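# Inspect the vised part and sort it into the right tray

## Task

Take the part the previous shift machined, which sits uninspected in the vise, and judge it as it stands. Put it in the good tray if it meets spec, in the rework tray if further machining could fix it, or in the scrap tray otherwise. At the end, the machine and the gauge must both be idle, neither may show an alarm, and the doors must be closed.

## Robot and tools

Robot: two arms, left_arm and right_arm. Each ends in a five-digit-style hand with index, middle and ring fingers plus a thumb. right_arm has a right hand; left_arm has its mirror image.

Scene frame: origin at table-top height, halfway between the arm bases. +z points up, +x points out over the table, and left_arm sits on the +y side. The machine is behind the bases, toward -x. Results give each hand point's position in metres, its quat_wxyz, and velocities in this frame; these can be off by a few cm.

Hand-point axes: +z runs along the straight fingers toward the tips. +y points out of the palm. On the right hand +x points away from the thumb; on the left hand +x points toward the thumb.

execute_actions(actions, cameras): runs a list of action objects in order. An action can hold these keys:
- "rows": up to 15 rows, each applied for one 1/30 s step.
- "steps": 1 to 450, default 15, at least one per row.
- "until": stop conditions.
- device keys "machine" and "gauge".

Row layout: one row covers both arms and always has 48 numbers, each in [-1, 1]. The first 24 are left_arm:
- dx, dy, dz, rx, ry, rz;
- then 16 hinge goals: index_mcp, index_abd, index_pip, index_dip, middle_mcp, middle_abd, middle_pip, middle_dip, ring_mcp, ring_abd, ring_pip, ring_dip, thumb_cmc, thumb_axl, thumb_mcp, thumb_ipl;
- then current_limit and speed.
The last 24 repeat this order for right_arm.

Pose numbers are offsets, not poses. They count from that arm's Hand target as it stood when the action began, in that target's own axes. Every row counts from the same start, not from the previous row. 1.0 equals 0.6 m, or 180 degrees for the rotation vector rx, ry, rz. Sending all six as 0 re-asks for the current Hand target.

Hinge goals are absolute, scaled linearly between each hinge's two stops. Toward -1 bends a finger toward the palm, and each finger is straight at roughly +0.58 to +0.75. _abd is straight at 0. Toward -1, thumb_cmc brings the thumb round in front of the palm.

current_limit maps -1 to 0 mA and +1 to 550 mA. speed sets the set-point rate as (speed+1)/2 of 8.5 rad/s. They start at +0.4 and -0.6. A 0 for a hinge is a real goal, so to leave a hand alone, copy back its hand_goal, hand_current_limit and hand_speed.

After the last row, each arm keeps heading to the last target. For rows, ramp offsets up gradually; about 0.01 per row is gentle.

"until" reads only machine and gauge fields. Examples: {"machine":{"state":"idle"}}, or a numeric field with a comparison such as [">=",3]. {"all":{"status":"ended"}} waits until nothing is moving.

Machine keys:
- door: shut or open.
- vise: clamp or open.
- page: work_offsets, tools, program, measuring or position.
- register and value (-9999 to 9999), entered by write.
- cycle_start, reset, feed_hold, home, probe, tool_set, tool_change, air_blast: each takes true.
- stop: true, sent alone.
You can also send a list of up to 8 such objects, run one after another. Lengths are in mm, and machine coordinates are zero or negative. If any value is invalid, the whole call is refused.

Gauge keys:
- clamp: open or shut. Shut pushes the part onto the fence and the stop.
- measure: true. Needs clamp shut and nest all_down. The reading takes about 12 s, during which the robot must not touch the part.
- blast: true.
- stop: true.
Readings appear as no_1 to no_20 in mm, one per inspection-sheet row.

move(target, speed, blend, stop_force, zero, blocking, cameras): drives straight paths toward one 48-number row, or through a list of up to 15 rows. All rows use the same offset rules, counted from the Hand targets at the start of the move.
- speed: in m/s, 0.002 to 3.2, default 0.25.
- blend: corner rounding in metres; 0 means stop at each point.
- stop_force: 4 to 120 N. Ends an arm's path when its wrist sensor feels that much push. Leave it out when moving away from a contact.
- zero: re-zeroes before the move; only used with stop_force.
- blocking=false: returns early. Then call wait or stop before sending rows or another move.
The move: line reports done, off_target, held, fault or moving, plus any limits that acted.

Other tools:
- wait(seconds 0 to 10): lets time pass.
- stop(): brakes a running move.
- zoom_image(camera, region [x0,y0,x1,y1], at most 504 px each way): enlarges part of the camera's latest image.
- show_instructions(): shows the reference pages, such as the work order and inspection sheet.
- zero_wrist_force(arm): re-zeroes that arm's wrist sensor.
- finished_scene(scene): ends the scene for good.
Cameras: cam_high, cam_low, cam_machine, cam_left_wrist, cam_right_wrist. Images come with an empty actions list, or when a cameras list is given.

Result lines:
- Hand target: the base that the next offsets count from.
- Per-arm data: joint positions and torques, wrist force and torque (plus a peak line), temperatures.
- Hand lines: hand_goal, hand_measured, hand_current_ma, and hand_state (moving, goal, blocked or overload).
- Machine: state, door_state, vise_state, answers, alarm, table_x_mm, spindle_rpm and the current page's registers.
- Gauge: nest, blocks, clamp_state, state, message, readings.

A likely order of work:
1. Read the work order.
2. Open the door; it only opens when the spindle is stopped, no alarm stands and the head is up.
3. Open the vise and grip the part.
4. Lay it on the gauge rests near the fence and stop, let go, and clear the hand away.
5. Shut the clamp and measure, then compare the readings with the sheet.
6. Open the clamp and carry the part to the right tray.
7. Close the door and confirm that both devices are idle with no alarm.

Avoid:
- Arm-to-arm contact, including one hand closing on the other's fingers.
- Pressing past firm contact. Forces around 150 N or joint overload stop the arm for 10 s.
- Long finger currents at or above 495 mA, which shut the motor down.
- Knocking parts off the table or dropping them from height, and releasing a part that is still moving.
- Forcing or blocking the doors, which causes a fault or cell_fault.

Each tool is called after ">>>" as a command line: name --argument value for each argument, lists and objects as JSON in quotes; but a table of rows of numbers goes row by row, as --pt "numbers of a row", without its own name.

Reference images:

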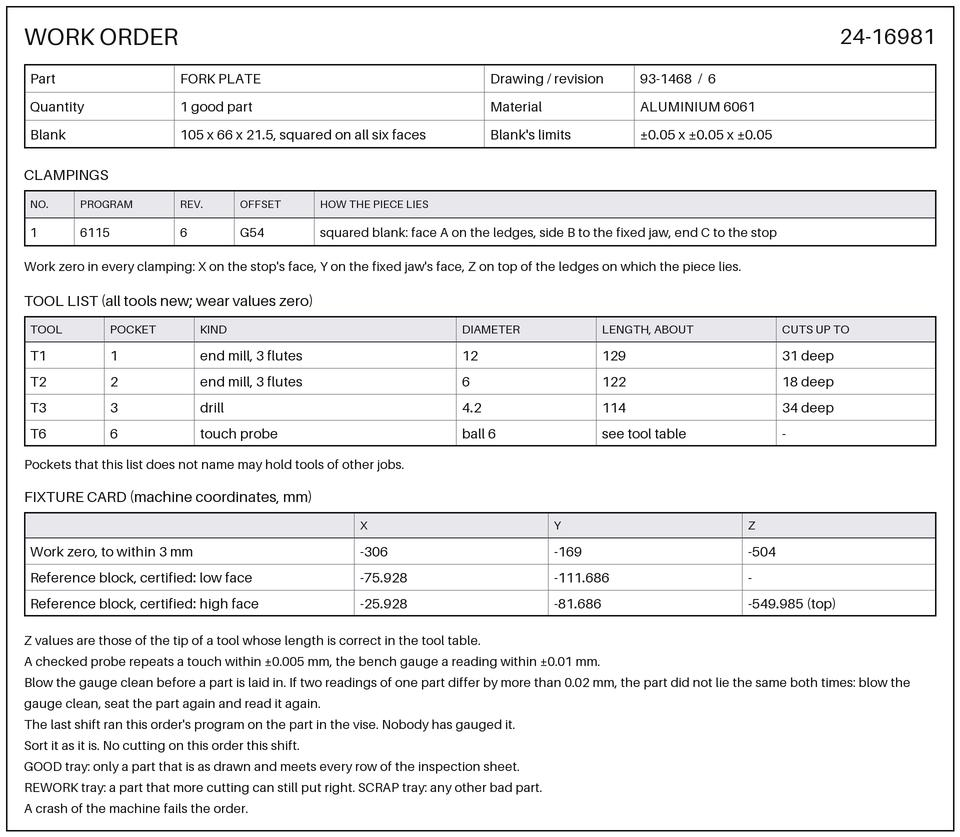

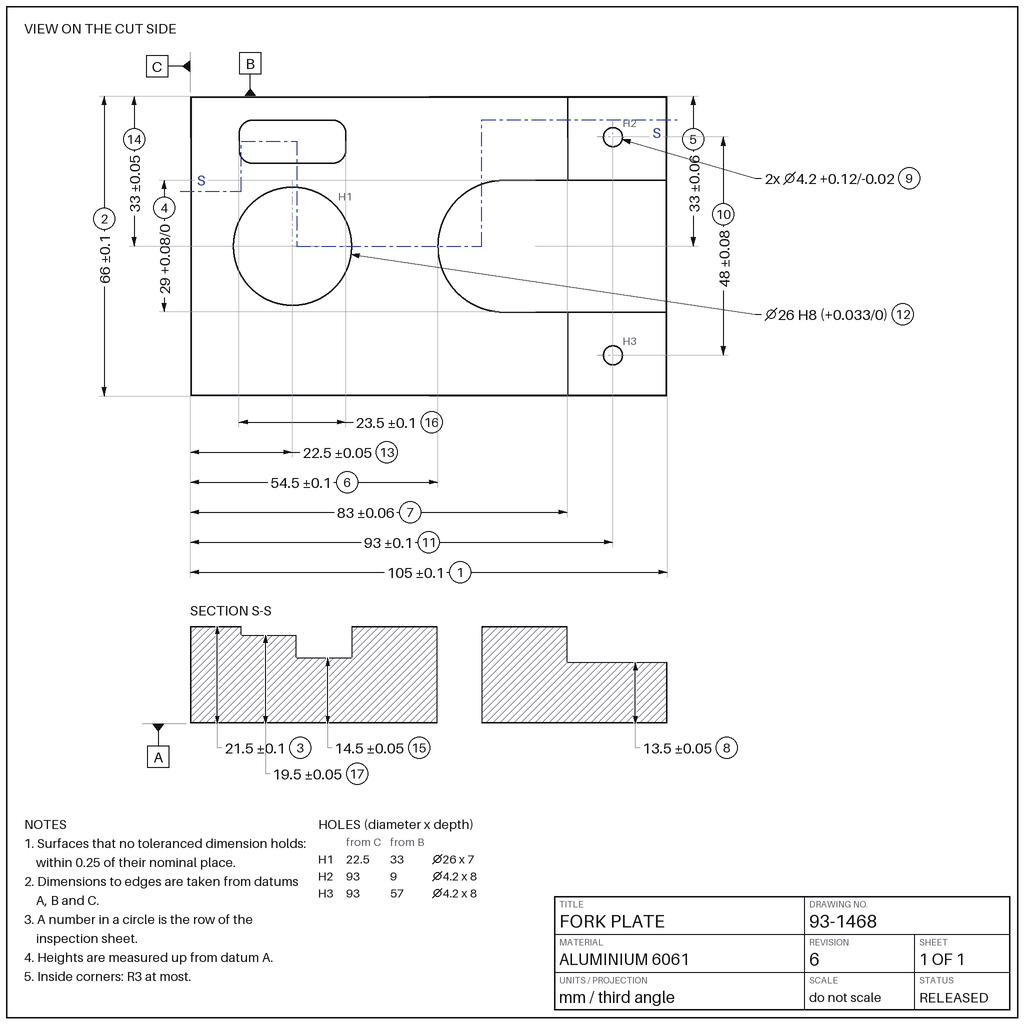

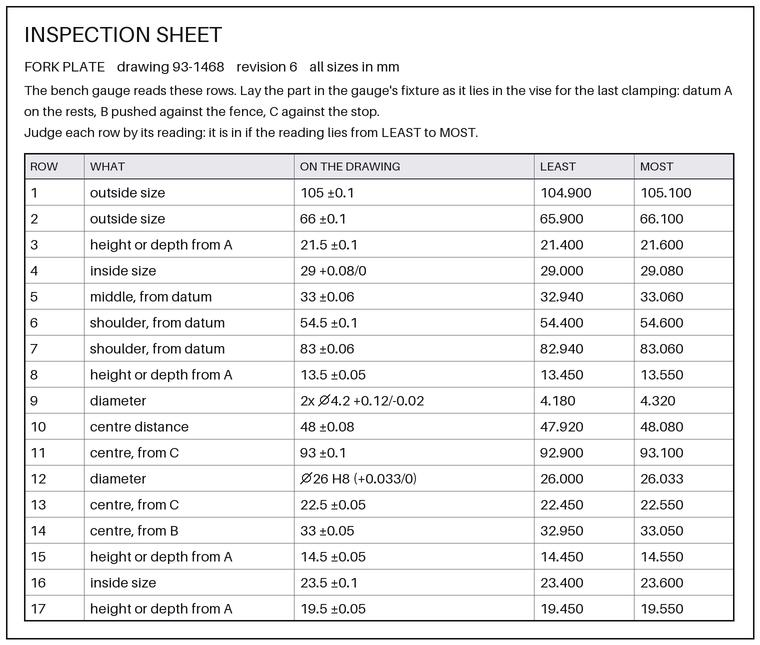

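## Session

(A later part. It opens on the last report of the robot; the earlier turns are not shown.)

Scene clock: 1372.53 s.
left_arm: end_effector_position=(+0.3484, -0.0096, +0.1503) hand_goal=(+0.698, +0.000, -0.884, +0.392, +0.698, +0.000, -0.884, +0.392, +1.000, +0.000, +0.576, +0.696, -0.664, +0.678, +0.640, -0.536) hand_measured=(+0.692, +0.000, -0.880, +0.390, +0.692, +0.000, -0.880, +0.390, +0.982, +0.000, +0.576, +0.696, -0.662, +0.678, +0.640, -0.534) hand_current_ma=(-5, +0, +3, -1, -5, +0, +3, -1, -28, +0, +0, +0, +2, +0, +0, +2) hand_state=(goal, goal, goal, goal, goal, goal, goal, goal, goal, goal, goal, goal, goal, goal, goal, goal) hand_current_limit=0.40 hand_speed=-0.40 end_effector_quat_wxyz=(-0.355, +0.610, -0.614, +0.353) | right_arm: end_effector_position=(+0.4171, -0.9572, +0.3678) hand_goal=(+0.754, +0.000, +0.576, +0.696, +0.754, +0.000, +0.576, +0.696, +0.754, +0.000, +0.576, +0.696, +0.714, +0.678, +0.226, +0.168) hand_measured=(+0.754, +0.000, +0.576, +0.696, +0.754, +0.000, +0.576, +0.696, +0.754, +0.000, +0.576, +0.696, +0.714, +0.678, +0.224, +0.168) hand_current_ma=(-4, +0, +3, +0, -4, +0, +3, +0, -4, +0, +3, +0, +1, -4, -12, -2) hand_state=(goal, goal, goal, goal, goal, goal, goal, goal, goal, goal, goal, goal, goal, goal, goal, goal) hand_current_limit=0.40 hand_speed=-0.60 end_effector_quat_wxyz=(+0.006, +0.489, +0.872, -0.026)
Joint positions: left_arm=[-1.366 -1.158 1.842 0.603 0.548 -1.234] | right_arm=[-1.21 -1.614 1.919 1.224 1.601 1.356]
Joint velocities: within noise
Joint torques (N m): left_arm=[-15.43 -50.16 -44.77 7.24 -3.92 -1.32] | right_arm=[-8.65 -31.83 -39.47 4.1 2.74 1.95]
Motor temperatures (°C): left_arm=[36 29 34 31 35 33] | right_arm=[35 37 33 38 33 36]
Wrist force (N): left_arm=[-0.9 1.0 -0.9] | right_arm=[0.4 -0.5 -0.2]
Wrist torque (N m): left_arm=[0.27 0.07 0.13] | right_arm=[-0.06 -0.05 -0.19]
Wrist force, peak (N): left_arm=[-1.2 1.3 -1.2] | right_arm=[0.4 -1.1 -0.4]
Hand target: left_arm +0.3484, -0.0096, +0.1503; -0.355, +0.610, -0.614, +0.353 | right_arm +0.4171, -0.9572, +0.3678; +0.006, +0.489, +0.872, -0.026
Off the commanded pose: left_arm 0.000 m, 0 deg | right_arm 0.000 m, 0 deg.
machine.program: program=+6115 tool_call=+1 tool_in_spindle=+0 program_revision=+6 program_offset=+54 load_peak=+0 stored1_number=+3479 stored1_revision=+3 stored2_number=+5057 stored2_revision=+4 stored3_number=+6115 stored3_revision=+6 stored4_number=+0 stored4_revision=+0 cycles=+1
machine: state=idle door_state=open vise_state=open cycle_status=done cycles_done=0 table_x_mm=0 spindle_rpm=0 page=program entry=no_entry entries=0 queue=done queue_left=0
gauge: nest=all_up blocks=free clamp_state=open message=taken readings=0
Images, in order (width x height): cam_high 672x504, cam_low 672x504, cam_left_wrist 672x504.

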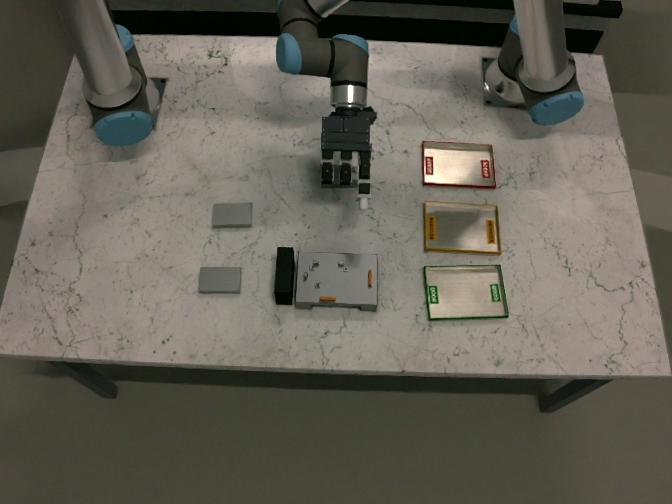

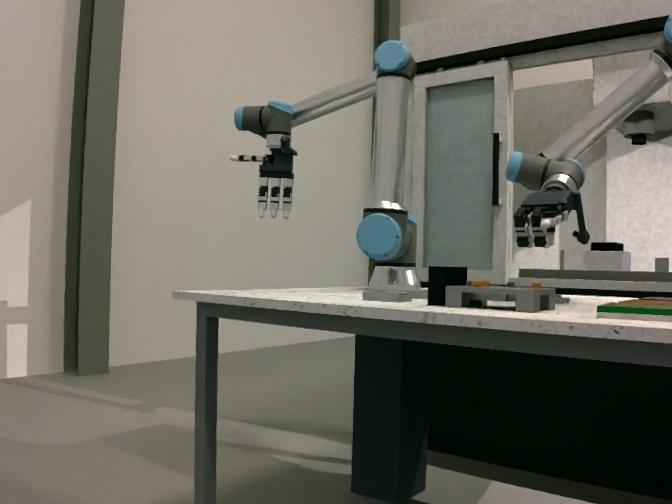

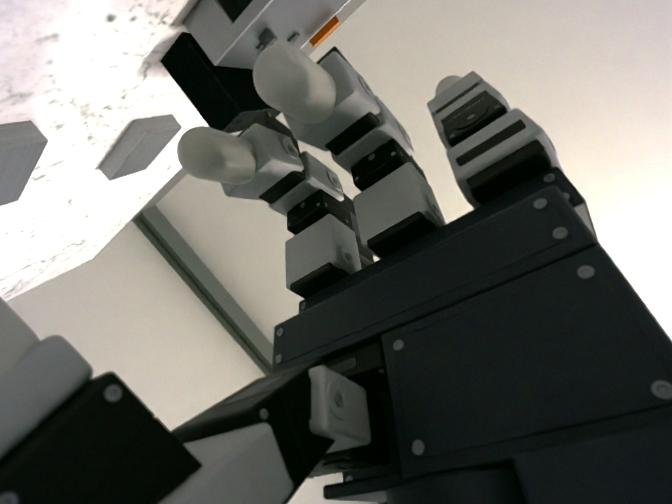

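>>> move --pt "0 0.1516 0.0875 0 0 0 0.6986 0 -0.8832 0.3913 0.6986 0 -0.8832 0.3913 1.0 0 0.576 0.696 -0.664 0.677 0.6404 -0.5351 0.4 -0.4 0 0 0 0 0 0 0.754 0 0.576 0.696 0.754 0 0.576 0.696 0.754 0 0.576 0.696 0.714 0.678 0.226 0.168 0.4 -0.6" --speed 0.08 --cameras '["cam_high","cam_low"]'

>>> zoom_image --camera "cam_low" --region '[440, 140, 640, 290]'

Scene clock: 1378.97 s.
left_arm: end_effector_position=(+0.3484, -0.0090, +0.0455) hand_goal=(+0.698, +0.000, -0.884, +0.392, +0.698, +0.000, -0.884, +0.392, +1.000, +0.000, +0.576, +0.696, -0.664, +0.678, +0.640, -0.536) hand_measured=(+0.692, +0.000, -0.880, +0.390, +0.692, +0.000, -0.880, +0.390, +0.982, +0.000, +0.576, +0.696, -0.662, +0.678, +0.640, -0.534) hand_current_ma=(-5, +0, +3, -1, -5, +0, +3, -1, -28, +0, +0, +0, +2, +0, +0, +2) hand_state=(goal, goal, goal, goal, goal, goal, goal, goal, goal, goal, goal, goal, goal, goal, goal, goal) hand_current_limit=0.40 hand_speed=-0.40 end_effector_quat_wxyz=(-0.355, +0.610, -0.614, +0.353) | right_arm: end_effector_position=(+0.4171, -0.9572, +0.3678) hand_goal=(+0.754, +0.000, +0.576, +0.696, +0.754, +0.000, +0.576, +0.696, +0.754, +0.000, +0.576, +0.696, +0.714, +0.678, +0.226, +0.168) hand_measured=(+0.754, +0.000, +0.576, +0.696, +0.754, +0.000, +0.576, +0.696, +0.754, +0.000, +0.576, +0.696, +0.714, +0.678, +0.224, +0.168) hand_current_ma=(-4, +0, +3, +0, -4, +0, +3, +0, -4, +0, +3, +0, +1, -4, -12, -2) hand_state=(goal, goal, goal, goal, goal, goal, goal, goal, goal, goal, goal, goal, goal, goal, goal, goal) hand_current_limit=0.40 hand_speed=-0.60 end_effector_quat_wxyz=(+0.006, +0.489, +0.872, -0.026)
Joint positions: left_arm=[-1.366 -1.034 1.889 0.431 0.548 -1.234] | right_arm=[-1.21 -1.614 1.919 1.224 1.601 1.356]
Joint torques (N m): left_arm=[4.35 -50.98 -13.91 0.91 -1.68 2.24] | right_arm=[-8.39 -31.84 -40.32 4.13 2.59 1.98]
Wrist force (N): left_arm=[-0.7 1.4 -1.3] | right_arm=[0.7 -0.5 -0.2]
Wrist torque (N m): left_arm=[0.37 0.05 -0.01] | right_arm=[-0.05 -0.08 -0.16]
Wrist force, peak (N): left_arm=[-0.6 2.0 -1.1] | right_arm=[0.8 -0.7 -0.4]
Hand target: left_arm +0.3484, -0.0090, +0.0453; -0.355, +0.610, -0.614, +0.353 | right_arm +0.4171, -0.9572, +0.3678; +0.006, +0.489, +0.872, -0.026
Off the commanded pose: left_arm 0.000 m, 0 deg | right_arm 0.000 m, 0 deg.
machine.program: program=+6115 tool_call=+1 tool_in_spindle=+0 program_revision=+6 program_offset=+54 load_peak=+0 stored1_number=+3479 stored1_revision=+3 stored2_number=+5057 stored2_revision=+4 stored3_number=+6115 stored3_revision=+6 stored4_number=+0 stored4_revision=+0 cycles=+1
machine: state=idle door_state=open vise_state=open cycle_status=done cycles_done=0 table_x_mm=0 spindle_rpm=0 page=program entry=no_entry entries=0 queue=done queue_left=0
gauge: nest=all_up blocks=free clamp_state=open message=taken readings=0
move: done
Images, in order (width x height): cam_high 672x504, cam_low 672x504.

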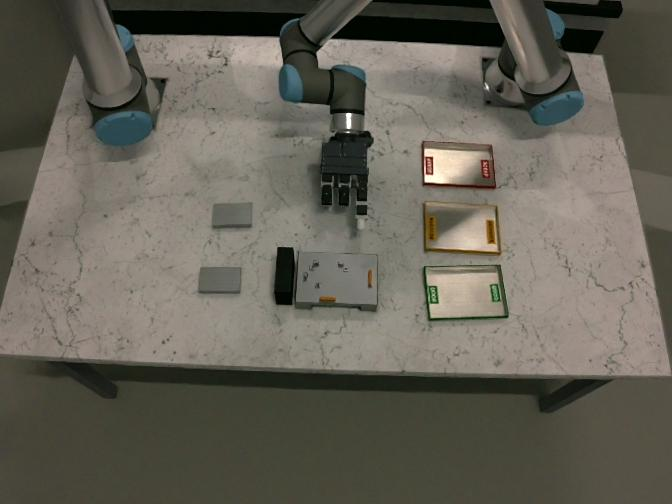

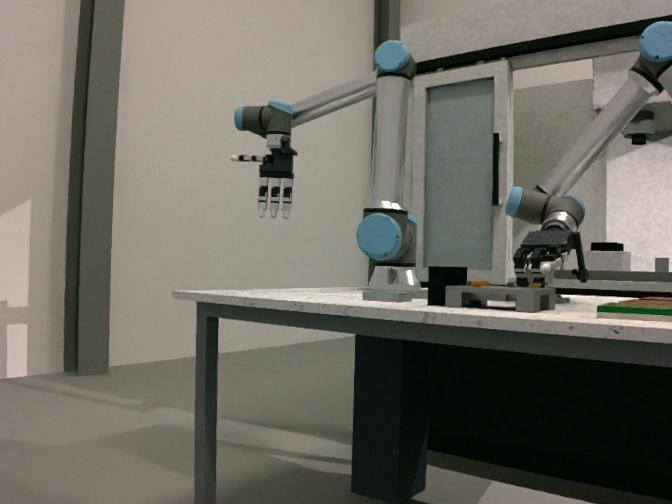

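Scaled by 2.520 from the camera's 672x504 image, which has a finer 960x720 frame.

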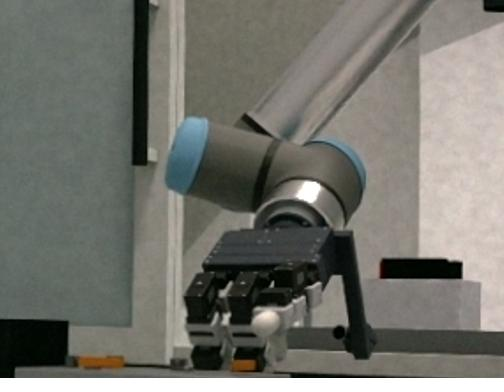

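>>> move --pt "0 0.0524 0.03025 0 0 0 0.6986 0 -0.8832 0.3913 0.6986 0 -0.8832 0.3913 1.0 0 0.576 0.696 -0.664 0.677 0.6404 -0.5351 0.4 -0.4 0 0 0 0 0 0 0.754 0 0.576 0.696 0.754 0 0.576 0.696 0.754 0 0.576 0.696 0.714 0.678 0.226 0.168 0.4 -0.6" --speed 0.03 --stop_force 6 --cameras '["cam_low","cam_high"]'

>>> zoom_image --camera "cam_low" --region '[480, 180, 640, 300]'

>>> zoom_image --camera "cam_high" --region '[290, 100, 410, 250]'

Scene clock: 1384.80 s.
left_arm: end_effector_position=(+0.3484, -0.0088, +0.0090) hand_goal=(+0.698, +0.000, -0.884, +0.392, +0.698, +0.000, -0.884, +0.392, +1.000, +0.000, +0.576, +0.696, -0.664, +0.678, +0.640, -0.536) hand_measured=(+0.692, +0.000, -0.880, +0.390, +0.692, +0.000, -0.880, +0.390, +0.982, +0.000, +0.576, +0.696, -0.662, +0.678, +0.640, -0.534) hand_current_ma=(-5, +0, +3, -1, -5, +0, +3, -1, -28, +0, +0, +0, +2, +0, +0, +2) hand_state=(goal, goal, goal, goal, goal, goal, goal, goal, goal, goal, goal, goal, goal, goal, goal, goal) hand_current_limit=0.40 hand_speed=-0.40 end_effector_quat_wxyz=(-0.355, +0.610, -0.614, +0.353) | right_arm: end_effector_position=(+0.4171, -0.9572, +0.3678) hand_goal=(+0.754, +0.000, +0.576, +0.696, +0.754, +0.000, +0.576, +0.696, +0.754, +0.000, +0.576, +0.696, +0.714, +0.678, +0.226, +0.168) hand_measured=(+0.754, +0.000, +0.576, +0.696, +0.754, +0.000, +0.576, +0.696, +0.754, +0.000, +0.576, +0.696, +0.714, +0.678, +0.224, +0.168) hand_current_ma=(-4, +0, +3, +0, -4, +0, +3, +0, -4, +0, +3, +0, +1, -4, -12, -2) hand_state=(goal, goal, goal, goal, goal, goal, goal, goal, goal, goal, goal, goal, goal, goal, goal, goal) hand_current_limit=0.40 hand_speed=-0.60 end_effector_quat_wxyz=(+0.006, +0.489, +0.872, -0.026)
Joint positions: left_arm=[-1.366 -0.986 1.898 0.374 0.548 -1.234] | right_arm=[-1.21 -1.614 1.919 1.224 1.601 1.356]
Joint torques (N m): left_arm=[6.45 -58.21 -10.57 0.11 -1.05 2.08] | right_arm=[-8.57 -32.8 -39.95 4.33 2.81 2.39]
Wrist force (N): left_arm=[-0.3 0.7 -1.0] | right_arm=[1.0 -0.1 -0.4]
Wrist torque (N m): left_arm=[0.27 0.02 -0.08] | right_arm=[0.02 -0.12 -0.13]
Wrist force, peak (N): left_arm=[-1.0 1.6 -1.6] | right_arm=[1.3 -0.2 -0.2]
Hand target: left_arm +0.3484, -0.0088, +0.0090; -0.355, +0.610, -0.614, +0.353 | right_arm +0.4171, -0.9572, +0.3678; +0.006, +0.489, +0.872, -0.026
Off the commanded pose: left_arm 0.000 m, 0 deg | right_arm 0.000 m, 0 deg.
machine.program: program=+6115 tool_call=+1 tool_in_spindle=+0 program_revision=+6 program_offset=+54 load_peak=+0 stored1_number=+3479 stored1_revision=+3 stored2_number=+5057 stored2_revision=+4 stored3_number=+6115 stored3_revision=+6 stored4_number=+0 stored4_revision=+0 cycles=+1
machine: state=idle door_state=open vise_state=open cycle_status=done cycles_done=0 table_x_mm=0 spindle_rpm=0 page=program entry=no_entry entries=0 queue=done queue_left=0
gauge: nest=all_up blocks=free clamp_state=open message=taken readings=0
move: done
Images, in order (width x height): cam_high 672x504, cam_low 672x504.

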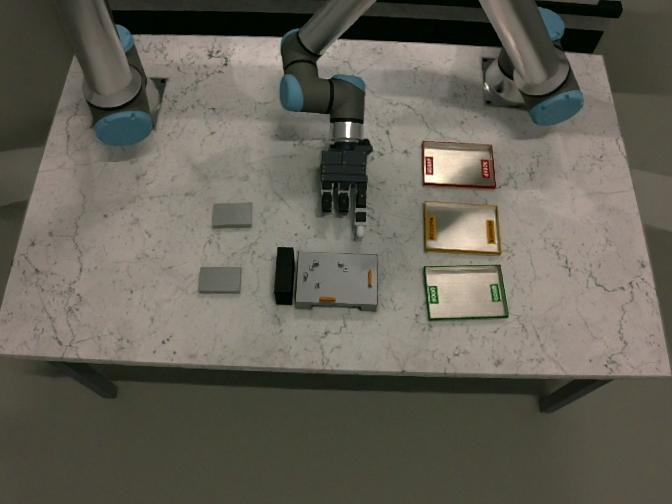

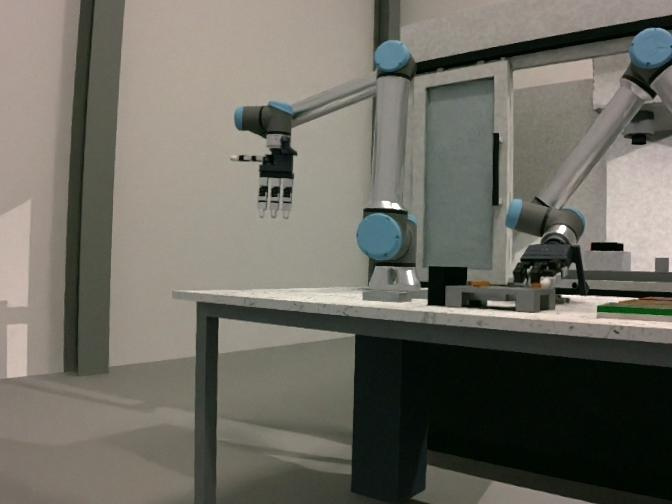

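Scaled by 3.150 from the camera's 672x504 image, which has a finer 960x720 frame.

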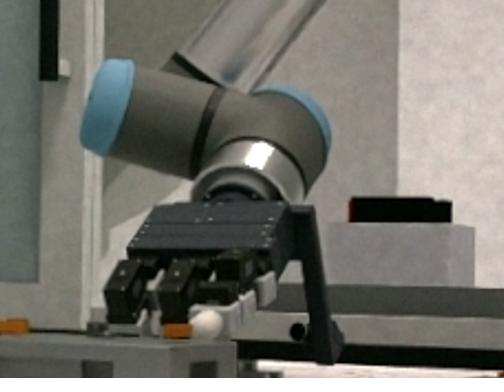

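Scaled by 3.360 from the camera's 672x504 image, which has a finer 960x720 frame.

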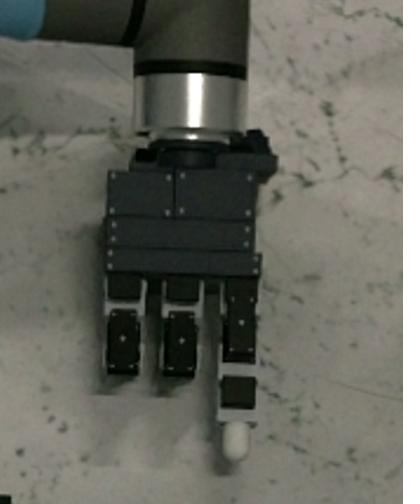

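>>> execute_actions --actions '[{"rows":[[0,0,0,0,0,0,0.575,0,-0.8832,0.3913,0.575,0,-0.8832,0.3913,1.0,0,0.576,0.696,-0.664,0.677,0.57,-0.5351,0.76,-0.8,0,0,0,0,0,0,0.754,0,0.576,0.696,0.754,0,0.576,0.696,0.754,0,0.576,0.696,0.714,0.678,0.226,0.168,0.4,-0.6]],"steps":30},{"rows":[[0,0,0,0,0,0,0.54,0,-0.8832,0.3913,0.54,0,-0.8832,0.3913,1.0,0,0.576,0.696,-0.664,0.677,0.51,-0.5351,0.76,-0.85,0,0,0,0,0,0,0.754,0,0.576,0.696,0.754,0,0.576,0.696,0.754,0,0.576,0.696,0.714,0.678,0.226,0.168,0.4,-0.6]],"steps":30}]'

Scene clock: 1390.70 s.
left_arm: end_effector_position=(+0.3484, -0.0088, +0.0090) hand_goal=(+0.540, +0.000, -0.884, +0.392, +0.540, +0.000, -0.884, +0.392, +1.000, +0.000, +0.576, +0.696, -0.664, +0.678, +0.510, -0.536) hand_measured=(+0.564, +0.000, -0.884, +0.392, +0.548, +0.000, -0.884, +0.390, +0.982, +0.000, +0.576, +0.696, -0.662, +0.678, +0.558, -0.524) hand_current_ma=(+41, +0, +0, +0, +8, +0, +0, -1, -28, +0, +0, +0, +0, +0, +146, +19) hand_state=(blocked, goal, goal, goal, goal, goal, goal, goal, goal, goal, goal, goal, goal, goal, blocked, goal) hand_current_limit=0.76 hand_speed=-0.85 end_effector_quat_wxyz=(-0.355, +0.610, -0.614, +0.353) | right_arm: end_effector_position=(+0.4171, -0.9572, +0.3678) hand_goal=(+0.754, +0.000, +0.576, +0.696, +0.754, +0.000, +0.576, +0.696, +0.754, +0.000, +0.576, +0.696, +0.714, +0.678, +0.226, +0.168) hand_measured=(+0.754, +0.000, +0.576, +0.696, +0.754, +0.000, +0.576, +0.696, +0.754, +0.000, +0.576, +0.696, +0.714, +0.678, +0.224, +0.168) hand_current_ma=(-4, +0, +3, +0, -4, +0, +3, +0, -4, +0, +3, +0, +1, -4, -12, -2) hand_state=(goal, goal, goal, goal, goal, goal, goal, goal, goal, goal, goal, goal, goal, goal, goal, goal) hand_current_limit=0.40 hand_speed=-0.60 end_effector_quat_wxyz=(+0.006, +0.489, +0.872, -0.026)
Joint positions: left_arm=[-1.366 -0.986 1.898 0.374 0.548 -1.234] | right_arm=[-1.21 -1.614 1.919 1.224 1.601 1.356]
Joint torques (N m): left_arm=[5.37 -57.41 -11.18 -0.09 -0.55 1.86] | right_arm=[-8.91 -32.03 -39.53 4.43 2.82 1.98]
Wrist force (N): left_arm=[-0.3 -3.5 -3.7] | right_arm=[-0.1 -0.8 0.0]
Wrist torque (N m): left_arm=[0.34 0.04 -0.16] | right_arm=[-0.12 0.01 -0.24]
Wrist force, peak (N): left_arm=[-0.2 -4.0 -4.0] | right_arm=[0.7 -0.8 -0.6]
Hand target: left_arm +0.3484, -0.0088, +0.0090; -0.355, +0.610, -0.614, +0.353 | right_arm +0.4171, -0.9572, +0.3678; +0.006, +0.489, +0.872, -0.026
Off the commanded pose: left_arm 0.000 m, 0 deg | right_arm 0.000 m, 0 deg.
machine.program: program=+6115 tool_call=+1 tool_in_spindle=+0 program_revision=+6 program_offset=+54 load_peak=+0 stored1_number=+3479 stored1_revision=+3 stored2_number=+5057 stored2_revision=+4 stored3_number=+6115 stored3_revision=+6 stored4_number=+0 stored4_revision=+0 cycles=+1
machine: state=idle door_state=open vise_state=open cycle_status=done cycles_done=0 table_x_mm=0 spindle_rpm=0 page=program entry=no_entry entries=0 queue=done queue_left=0
gauge: nest=all_up blocks=free clamp_state=open message=taken readings=0

>>> execute_actions --actions '[{"rows":[[0,0,0,0,0,0,0.51,0,-0.8832,0.3913,0.51,0,-0.8832,0.3913,1.0,0,0.576,0.696,-0.664,0.677,0.45,-0.5351,0.76,-0.85,0,0,0,0,0,0,0.754,0,0.576,0.696,0.754,0,0.576,0.696,0.754,0,0.576,0.696,0.714,0.678,0.226,0.168,0.4,-0.6]],"steps":30},{"rows":[[0,0,0,0,0,0,0.48,0,-0.8832,0.3913,0.465,0,-0.8832,0.3913,1.0,0,0.576,0.696,-0.664,0.677,0.4,-0.5351,0.76,-0.85,0,0,0,0,0,0,0.754,0,0.576,0.696,0.754,0,0.576,0.696,0.754,0,0.576,0.696,0.714,0.678,0.226,0.168,0.4,-0.6]],"steps":40}]'

Scene clock: 1396.57 s.
left_arm: end_effector_position=(+0.3484, -0.0088, +0.0090) hand_goal=(+0.480, +0.000, -0.884, +0.392, +0.466, +0.000, -0.884, +0.392, +1.000, +0.000, +0.576, +0.696, -0.664, +0.678, +0.400, -0.536) hand_measured=(+0.560, +0.000, -0.882, +0.392, +0.534, +0.000, -0.886, +0.392, +0.982, +0.000, +0.576, +0.696, -0.664, +0.678, +0.540, -0.510) hand_current_ma=(+235, +0, +1, +0, +185, +0, -1, +0, -28, +0, +0, +0, +0, +0, +484, +69) hand_state=(blocked, goal, goal, goal, blocked, goal, goal, goal, goal, goal, goal, goal, goal, goal, blocked, blocked) hand_current_limit=0.76 hand_speed=-0.85 end_effector_quat_wxyz=(-0.355, +0.610, -0.614, +0.353) | right_arm: end_effector_position=(+0.4171, -0.9572, +0.3678) hand_goal=(+0.754, +0.000, +0.576, +0.696, +0.754, +0.000, +0.576, +0.696, +0.754, +0.000, +0.576, +0.696, +0.714, +0.678, +0.226, +0.168) hand_measured=(+0.754, +0.000, +0.576, +0.696, +0.754, +0.000, +0.576, +0.696, +0.754, +0.000, +0.576, +0.696, +0.714, +0.678, +0.224, +0.168) hand_current_ma=(-4, +0, +3, +0, -4, +0, +3, +0, -4, +0, +3, +0, +1, -4, -12, -2) hand_state=(goal, goal, goal, goal, goal, goal, goal, goal, goal, goal, goal, goal, goal, goal, goal, goal) hand_current_limit=0.40 hand_speed=-0.60 end_effector_quat_wxyz=(+0.006, +0.489, +0.872, -0.026)
Joint positions: left_arm=[-1.366 -0.986 1.898 0.374 0.548 -1.234] | right_arm=[-1.21 -1.614 1.919 1.224 1.601 1.356]
Joint torques (N m): left_arm=[4.07 -57.98 -11.7 0.05 -1.46 1.71] | right_arm=[-8.38 -31 -40.12 4.39 2.52 1.9]
Wrist force (N): left_arm=[0.0 -8.7 -4.4] | right_arm=[0.4 0.1 -0.3]
Wrist torque (N m): left_arm=[0.33 0.03 -0.15] | right_arm=[0.03 -0.04 -0.17]
Wrist force, peak (N): left_arm=[0.1 -9.0 -4.7] | right_arm=[0.8 -1.0 -0.1]
Hand target: left_arm +0.3484, -0.0088, +0.0090; -0.355, +0.610, -0.614, +0.353 | right_arm +0.4171, -0.9572, +0.3678; +0.006, +0.489, +0.872, -0.026
Off the commanded pose: left_arm 0.000 m, 0 deg | right_arm 0.000 m, 0 deg.
machine.program: program=+6115 tool_call=+1 tool_in_spindle=+0 program_revision=+6 program_offset=+54 load_peak=+0 stored1_number=+3479 stored1_revision=+3 stored2_number=+5057 stored2_revision=+4 stored3_number=+6115 stored3_revision=+6 stored4_number=+0 stored4_revision=+0 cycles=+1
machine: state=idle door_state=open vise_state=open cycle_status=done cycles_done=0 table_x_mm=0 spindle_rpm=0 page=program entry=no_entry entries=0 queue=done queue_left=0
gauge: nest=all_up blocks=free clamp_state=open message=taken readings=0

>>> move --pt "0 -0.0289 -0.01667 0 0 0 0.48 0 -0.8832 0.3913 0.465 0 -0.8832 0.3913 1.0 0 0.576 0.696 -0.664 0.677 0.4 -0.5351 0.76 -0.85 0 0 0 0 0 0 0.754 0 0.576 0.696 0.754 0 0.576 0.696 0.754 0 0.576 0.696 0.714 0.678 0.226 0.168 0.4 -0.6" --speed 0.012 --cameras '["cam_low","cam_high"]'

>>> zoom_image --camera "cam_low" --region '[480, 180, 640, 300]'

>>> zoom_image --camera "cam_high" --region '[290, 100, 410, 250]'

Scene clock: 1403.33 s.
left_arm: end_effector_position=(+0.3484, -0.0089, +0.0288) hand_goal=(+0.480, +0.000, -0.884, +0.392, +0.466, +0.000, -0.884, +0.392, +1.000, +0.000, +0.576, +0.696, -0.664, +0.678, +0.400, -0.536) hand_measured=(+0.550, +0.000, -0.852, +0.402, +0.524, +0.000, -0.856, +0.400, +0.982, +0.000, +0.576, +0.696, -0.662, +0.678, +0.524, -0.494) hand_current_ma=(+192, +0, +58, +10, +144, +0, +46, +9, -28, +0, +0, +0, +1, +0, +484, +130) hand_state=(blocked, goal, blocked, goal, blocked, goal, blocked, goal, goal, goal, goal, goal, goal, goal, blocked, blocked) hand_current_limit=0.76 hand_speed=-0.85 end_effector_quat_wxyz=(-0.355, +0.610, -0.614, +0.353) | right_arm: end_effector_position=(+0.4171, -0.9572, +0.3678) hand_goal=(+0.754, +0.000, +0.576, +0.696, +0.754, +0.000, +0.576, +0.696, +0.754, +0.000, +0.576, +0.696, +0.714, +0.678, +0.226, +0.168) hand_measured=(+0.754, +0.000, +0.576, +0.696, +0.754, +0.000, +0.576, +0.696, +0.754, +0.000, +0.576, +0.696, +0.714, +0.678, +0.224, +0.168) hand_current_ma=(-4, +0, +3, +0, -4, +0, +3, +0, -4, +0, +3, +0, +1, -4, -12, -2) hand_state=(goal, goal, goal, goal, goal, goal, goal, goal, goal, goal, goal, goal, goal, goal, goal, goal) hand_current_limit=0.40 hand_speed=-0.60 end_effector_quat_wxyz=(+0.006, +0.489, +0.872, -0.026)
Joint positions: left_arm=[-1.366 -1.013 1.894 0.405 0.548 -1.234] | right_arm=[-1.21 -1.614 1.919 1.224 1.601 1.356]
Joint torques (N m): left_arm=[-4.83 -92.64 -38.7 6.98 -1.7 -0.41] | right_arm=[-8.74 -32.52 -39.72 4.46 2.75 1.66]
Wrist force (N): left_arm=[-0.8 3.7 0.1] | right_arm=[0.0 -0.5 -0.1]
Wrist torque (N m): left_arm=[0.53 0.06 -0.13] | right_arm=[-0.07 0.00 -0.22]
Wrist force, peak (N): left_arm=[0.1 -9.1 -4.6] | right_arm=[0.4 -0.9 -0.7]
Hand target: left_arm +0.3484, -0.0089, +0.0290; -0.355, +0.610, -0.614, +0.353 | right_arm +0.4171, -0.9572, +0.3678; +0.006, +0.489, +0.872, -0.026
Off the commanded pose: left_arm 0.000 m, 0 deg | right_arm 0.000 m, 0 deg.
machine.program: program=+6115 tool_call=+1 tool_in_spindle=+0 program_revision=+6 program_offset=+54 load_peak=+0 stored1_number=+3479 stored1_revision=+3 stored2_number=+5057 stored2_revision=+4 stored3_number=+6115 stored3_revision=+6 stored4_number=+0 stored4_revision=+0 cycles=+1
machine: state=idle door_state=open vise_state=open cycle_status=done cycles_done=0 table_x_mm=0 spindle_rpm=0 page=program entry=no_entry entries=0 queue=done queue_left=0
gauge: nest=all_up blocks=free clamp_state=open message=taken readings=0
move: done
Images, in order (width x height): cam_high 672x504, cam_low 672x504.

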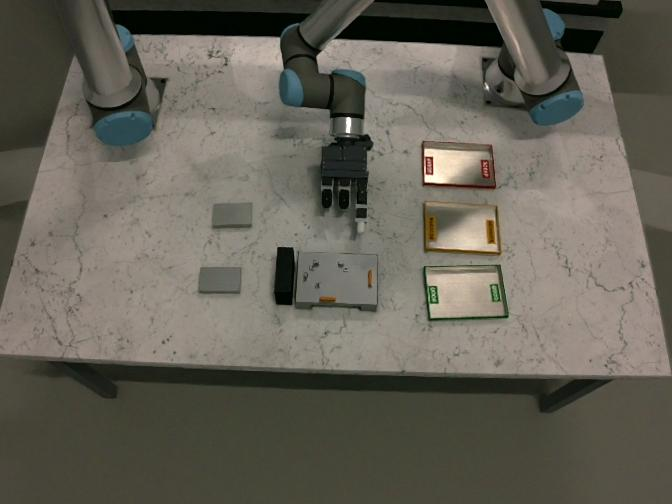

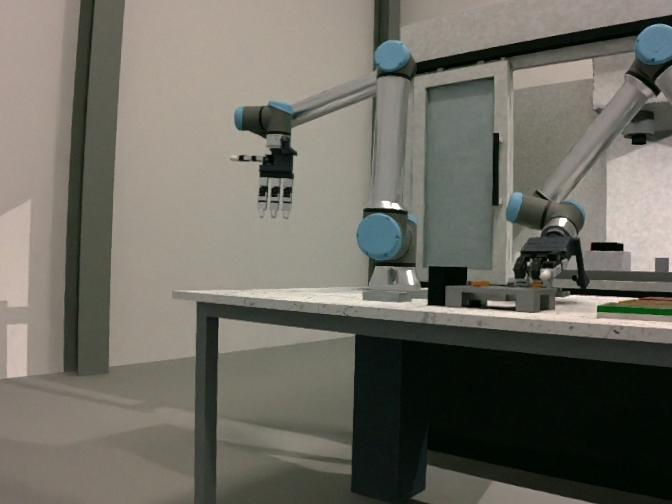

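Scaled by 3.150 from the camera's 672x504 image, which has a finer 960x720 frame.

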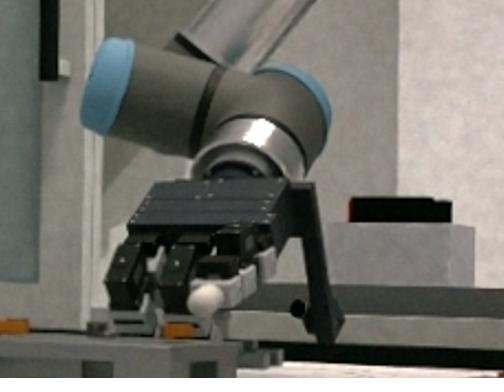

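Scaled by 3.360 from the camera's 672x504 image, which has a finer 960x720 frame.

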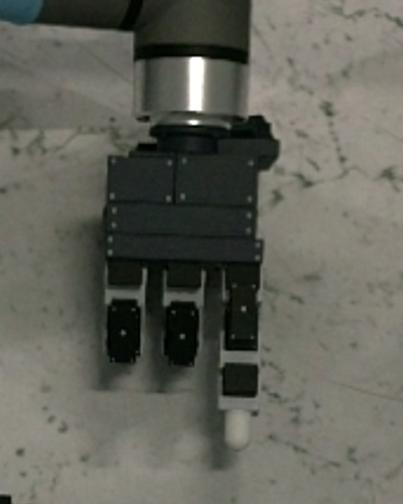

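>>> move --pt "0 -0.0577 -0.0333 0 0 0 0.48 0 -0.8832 0.3913 0.465 0 -0.8832 0.3913 1.0 0 0.576 0.696 -0.664 0.677 0.4 -0.5351 0.76 -0.85 0 0 0 0 0 0 0.754 0 0.576 0.696 0.754 0 0.576 0.696 0.754 0 0.576 0.696 0.714 0.678 0.226 0.168 0.4 -0.6" --speed 0.02 --cameras '["cam_low","cam_high"]'

>>> zoom_image --camera "cam_low" --region '[480, 180, 640, 300]'

>>> zoom_image --camera "cam_high" --region '[290, 100, 410, 250]'

Scene clock: 1412.00 s.
left_arm: end_effector_position=(+0.3484, -0.0092, +0.0688) hand_goal=(+0.480, +0.000, -0.884, +0.392, +0.466, +0.000, -0.884, +0.392, +1.000, +0.000, +0.576, +0.696, -0.664, +0.678, +0.400, -0.536) hand_measured=(+0.550, +0.000, -0.852, +0.402, +0.524, +0.000, -0.856, +0.400, +0.982, +0.000, +0.576, +0.696, -0.662, +0.678, +0.524, -0.494) hand_current_ma=(+192, +0, +59, +10, +144, +0, +47, +9, -28, +0, +0, +0, +1, +0, +484, +131) hand_state=(blocked, goal, blocked, goal, blocked, goal, blocked, goal, goal, goal, goal, goal, goal, goal, blocked, blocked) hand_current_limit=0.76 hand_speed=-0.85 end_effector_quat_wxyz=(-0.355, +0.610, -0.614, +0.353) | right_arm: end_effector_position=(+0.4171, -0.9572, +0.3678) hand_goal=(+0.754, +0.000, +0.576, +0.696, +0.754, +0.000, +0.576, +0.696, +0.754, +0.000, +0.576, +0.696, +0.714, +0.678, +0.226, +0.168) hand_measured=(+0.754, +0.000, +0.576, +0.696, +0.754, +0.000, +0.576, +0.696, +0.754, +0.000, +0.576, +0.696, +0.714, +0.678, +0.224, +0.168) hand_current_ma=(-4, +0, +3, +0, -4, +0, +3, +0, -4, +0, +3, +0, +1, -4, -12, -2) hand_state=(goal, goal, goal, goal, goal, goal, goal, goal, goal, goal, goal, goal, goal, goal, goal, goal) hand_current_limit=0.40 hand_speed=-0.60 end_effector_quat_wxyz=(+0.006, +0.489, +0.872, -0.026)
Joint positions: left_arm=[-1.366 -1.064 1.881 0.469 0.548 -1.234] | right_arm=[-1.21 -1.614 1.919 1.224 1.601 1.356]
Joint torques (N m): left_arm=[-7.67 -89.94 -41.82 6.9 -2.76 -1.1] | right_arm=[-9.9 -32.74 -40.13 4.02 2.5 2.12]
Wrist force (N): left_arm=[-0.8 3.7 0.9] | right_arm=[0.5 -0.2 0.1]
Wrist torque (N m): left_arm=[0.41 0.10 -0.14] | right_arm=[-0.05 -0.07 -0.17]
Wrist force, peak (N): left_arm=[-0.9 4.3 0.2] | right_arm=[0.9 -0.7 -0.4]
Hand target: left_arm +0.3484, -0.0092, +0.0690; -0.355, +0.610, -0.614, +0.353 | right_arm +0.4171, -0.9572, +0.3678; +0.006, +0.489, +0.872, -0.026
Off the commanded pose: left_arm 0.000 m, 0 deg | right_arm 0.000 m, 0 deg.
machine.program: program=+6115 tool_call=+1 tool_in_spindle=+0 program_revision=+6 program_offset=+54 load_peak=+0 stored1_number=+3479 stored1_revision=+3 stored2_number=+5057 stored2_revision=+4 stored3_number=+6115 stored3_revision=+6 stored4_number=+0 stored4_revision=+0 cycles=+1
machine: state=idle door_state=open vise_state=open cycle_status=done cycles_done=0 table_x_mm=0 spindle_rpm=0 page=program entry=no_entry entries=0 queue=done queue_left=0
gauge: nest=all_up blocks=free clamp_state=open message=taken readings=0
move: done
Images, in order (width x height): cam_high 672x504, cam_low 672x504.

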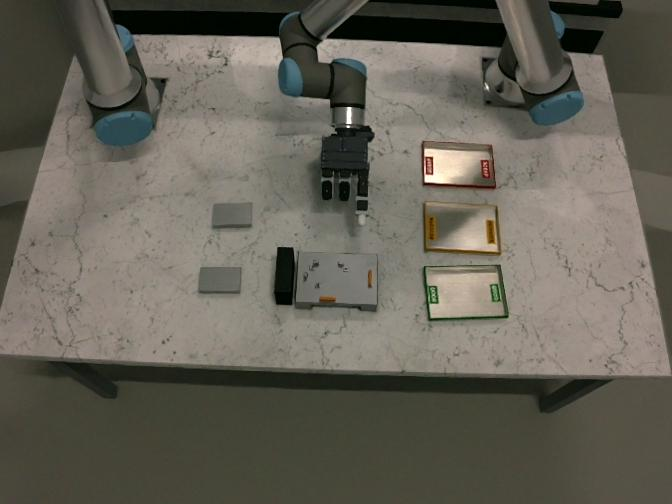

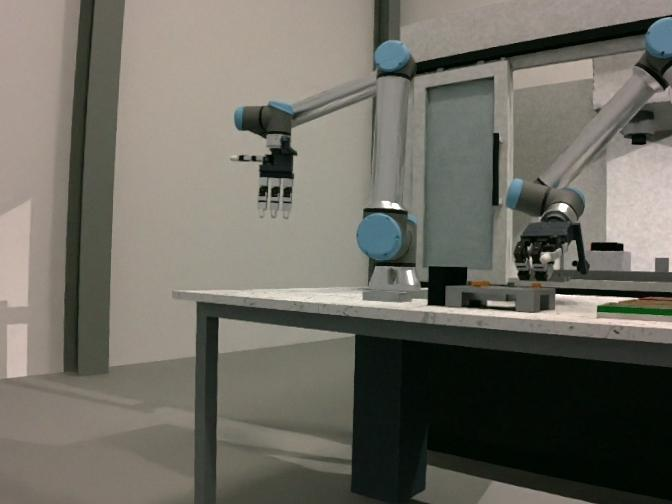

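Scaled by 3.150 from the camera's 672x504 image, which has a finer 960x720 frame.

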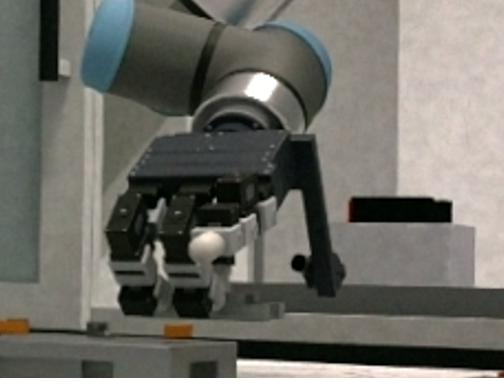

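Scaled by 3.360 from the camera's 672x504 image, which has a finer 960x720 frame.

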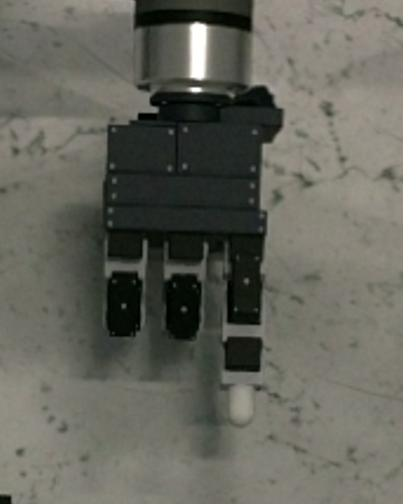

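>>> zoom_image --camera "cam_low" --region '[420, 255, 570, 320]'

>>> zoom_image --camera "cam_high" --region '[265, 235, 395, 320]'

Scaled by 3.360 from the camera's 672x504 image, which has a finer 960x720 frame.

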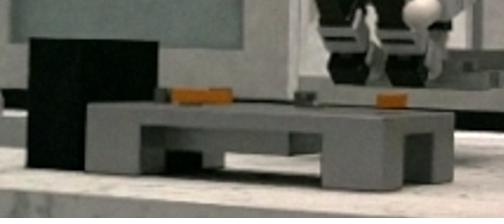

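Scaled by 3.877 from the camera's 672x504 image, which has a finer 960x720 frame.

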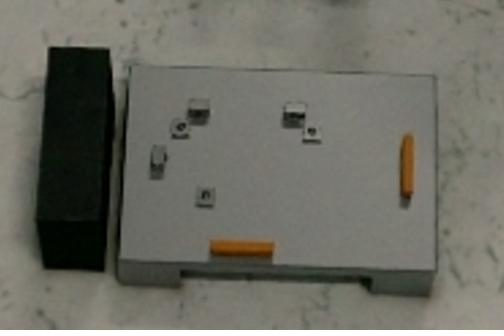

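>>> move --pt "0 -0.0739 -0.0427 0 0 0 0.48 0 -0.8832 0.3913 0.465 0 -0.8832 0.3913 1.0 0 0.576 0.696 -0.664 0.677 0.4 -0.5351 0.76 -0.85 0 0 0 0 0 0 0.754 0 0.576 0.696 0.754 0 0.576 0.696 0.754 0 0.576 0.696 0.714 0.678 0.226 0.168 0.4 -0.6" --pt "0.04 -0.3502 0.4359 0 0.0072 0.0042 0.48 0 -0.8832 0.3913 0.465 0 -0.8832 0.3913 1.0 0 0.576 0.696 -0.664 0.677 0.4 -0.5351 0.76 -0.85 0 0 0 0 0 0 0.754 0 0.576 0.696 0.754 0 0.576 0.696 0.754 0 0.576 0.696 0.714 0.678 0.226 0.168 0.4 -0.6" --speed '[0.05,0.08]' --blend 0.015 --cameras '["cam_low","cam_high","cam_left_wrist"]'

>>> zoom_image --camera "cam_low" --region '[400, 180, 600, 330]'

>>> zoom_image --camera "cam_high" --region '[265, 190, 395, 320]'

Scene clock: 1444.17 s.
left_arm: end_effector_position=(+0.6797, -0.0346, +0.1201) hand_goal=(+0.480, +0.000, -0.884, +0.392, +0.466, +0.000, -0.884, +0.392, +1.000, +0.000, +0.576, +0.696, -0.664, +0.678, +0.400, -0.536) hand_measured=(+0.550, +0.000, -0.852, +0.402, +0.524, +0.000, -0.856, +0.400, +0.982, +0.000, +0.576, +0.696, -0.662, +0.678, +0.524, -0.494) hand_current_ma=(+192, +0, +60, +10, +144, +0, +48, +9, -28, +0, +0, +0, +2, +0, +484, +131) hand_state=(blocked, goal, blocked, goal, blocked, goal, blocked, goal, goal, goal, goal, goal, goal, goal, blocked, blocked) hand_current_limit=0.76 hand_speed=-0.85 end_effector_quat_wxyz=(-0.350, +0.602, -0.622, +0.357) | right_arm: end_effector_position=(+0.4171, -0.9572, +0.3678) hand_goal=(+0.754, +0.000, +0.576, +0.696, +0.754, +0.000, +0.576, +0.696, +0.754, +0.000, +0.576, +0.696, +0.714, +0.678, +0.226, +0.168) hand_measured=(+0.754, +0.000, +0.576, +0.696, +0.754, +0.000, +0.576, +0.696, +0.754, +0.000, +0.576, +0.696, +0.714, +0.678, +0.224, +0.168) hand_current_ma=(-4, +0, +3, +0, -4, +0, +3, +0, -4, +0, +3, +0, +1, -4, -12, -2) hand_state=(goal, goal, goal, goal, goal, goal, goal, goal, goal, goal, goal, goal, goal, goal, goal, goal) hand_current_limit=0.40 hand_speed=-0.60 end_effector_quat_wxyz=(+0.006, +0.489, +0.872, -0.026)
Joint positions: left_arm=[-0.926 -0.911 1.387 0.296 0.799 -0.59] | right_arm=[-1.21 -1.614 1.919 1.224 1.601 1.356]
Joint torques (N m): left_arm=[14.01 -78.39 -55.77 5.49 0.21 1.77] | right_arm=[-9.71 -31.73 -38.8 4.46 2.63 1.89]
Wrist force (N): left_arm=[-1.1 2.6 0.7] | right_arm=[0.0 0.1 0.0]
Wrist torque (N m): left_arm=[0.28 0.06 -0.15] | right_arm=[0.00 0.01 -0.20]
Wrist force, peak (N): left_arm=[-0.9 4.4 0.7] | right_arm=[1.0 -0.7 -0.6]
Hand target: left_arm +0.6799, -0.0346, +0.1201; -0.350, +0.602, -0.622, +0.357 | right_arm +0.4171, -0.9572, +0.3678; +0.006, +0.489, +0.872, -0.026
Off the commanded pose: left_arm 0.000 m, 0 deg | right_arm 0.000 m, 0 deg.
machine.program: program=+6115 tool_call=+1 tool_in_spindle=+0 program_revision=+6 program_offset=+54 load_peak=+0 stored1_number=+3479 stored1_revision=+3 stored2_number=+5057 stored2_revision=+4 stored3_number=+6115 stored3_revision=+6 stored4_number=+0 stored4_revision=+0 cycles=+1
machine: state=idle door_state=open vise_state=open cycle_status=done cycles_done=0 table_x_mm=0 spindle_rpm=0 page=program entry=no_entry entries=0 queue=done queue_left=0
gauge: nest=all_up blocks=free clamp_state=open message=taken readings=0
move: done
Images, in order (width x height): cam_high 672x504, cam_low 672x504, cam_left_wrist 672x504.

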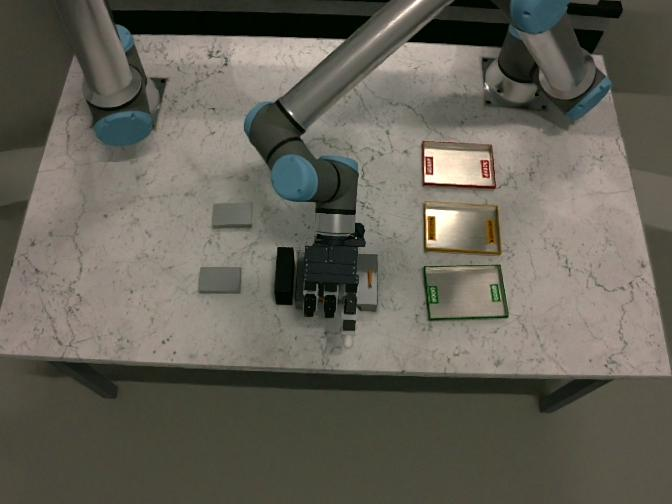

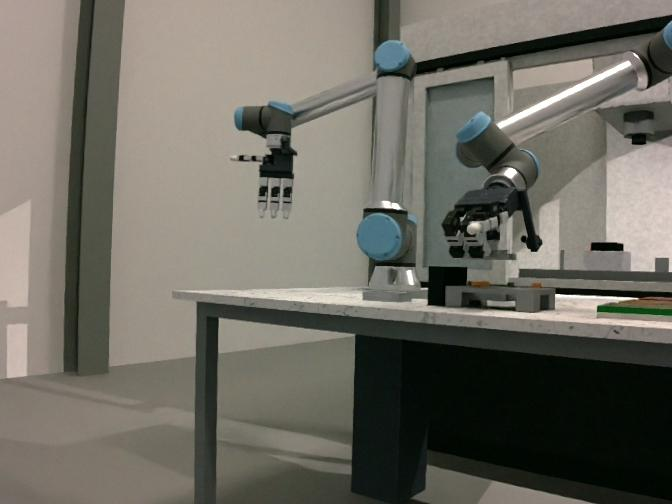

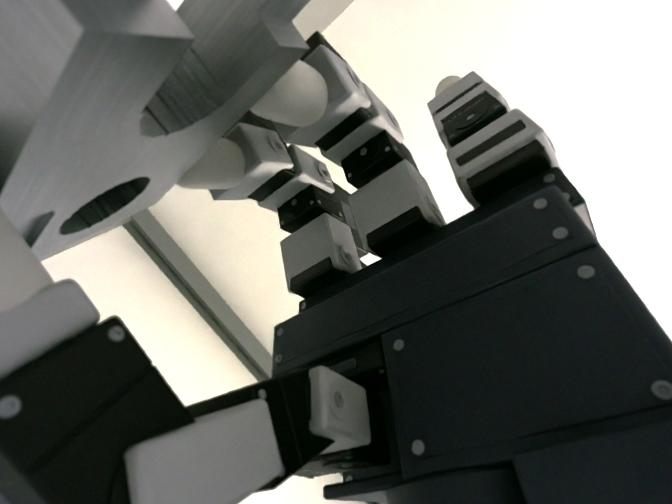

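Scaled by 2.520 from the camera's 672x504 image, which has a finer 960x720 frame.

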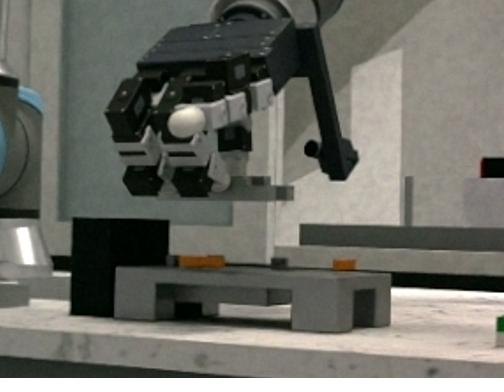

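Scaled by 3.877 from the camera's 672x504 image, which has a finer 960x720 frame.

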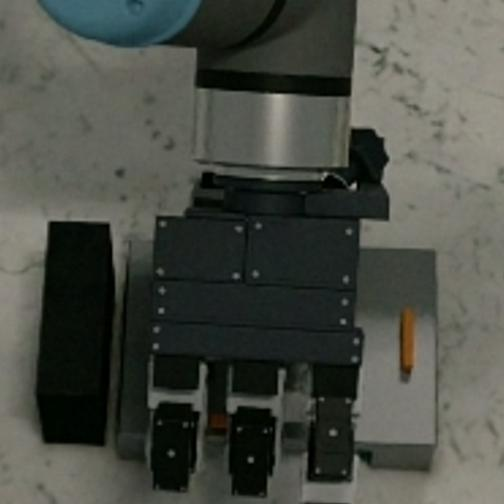

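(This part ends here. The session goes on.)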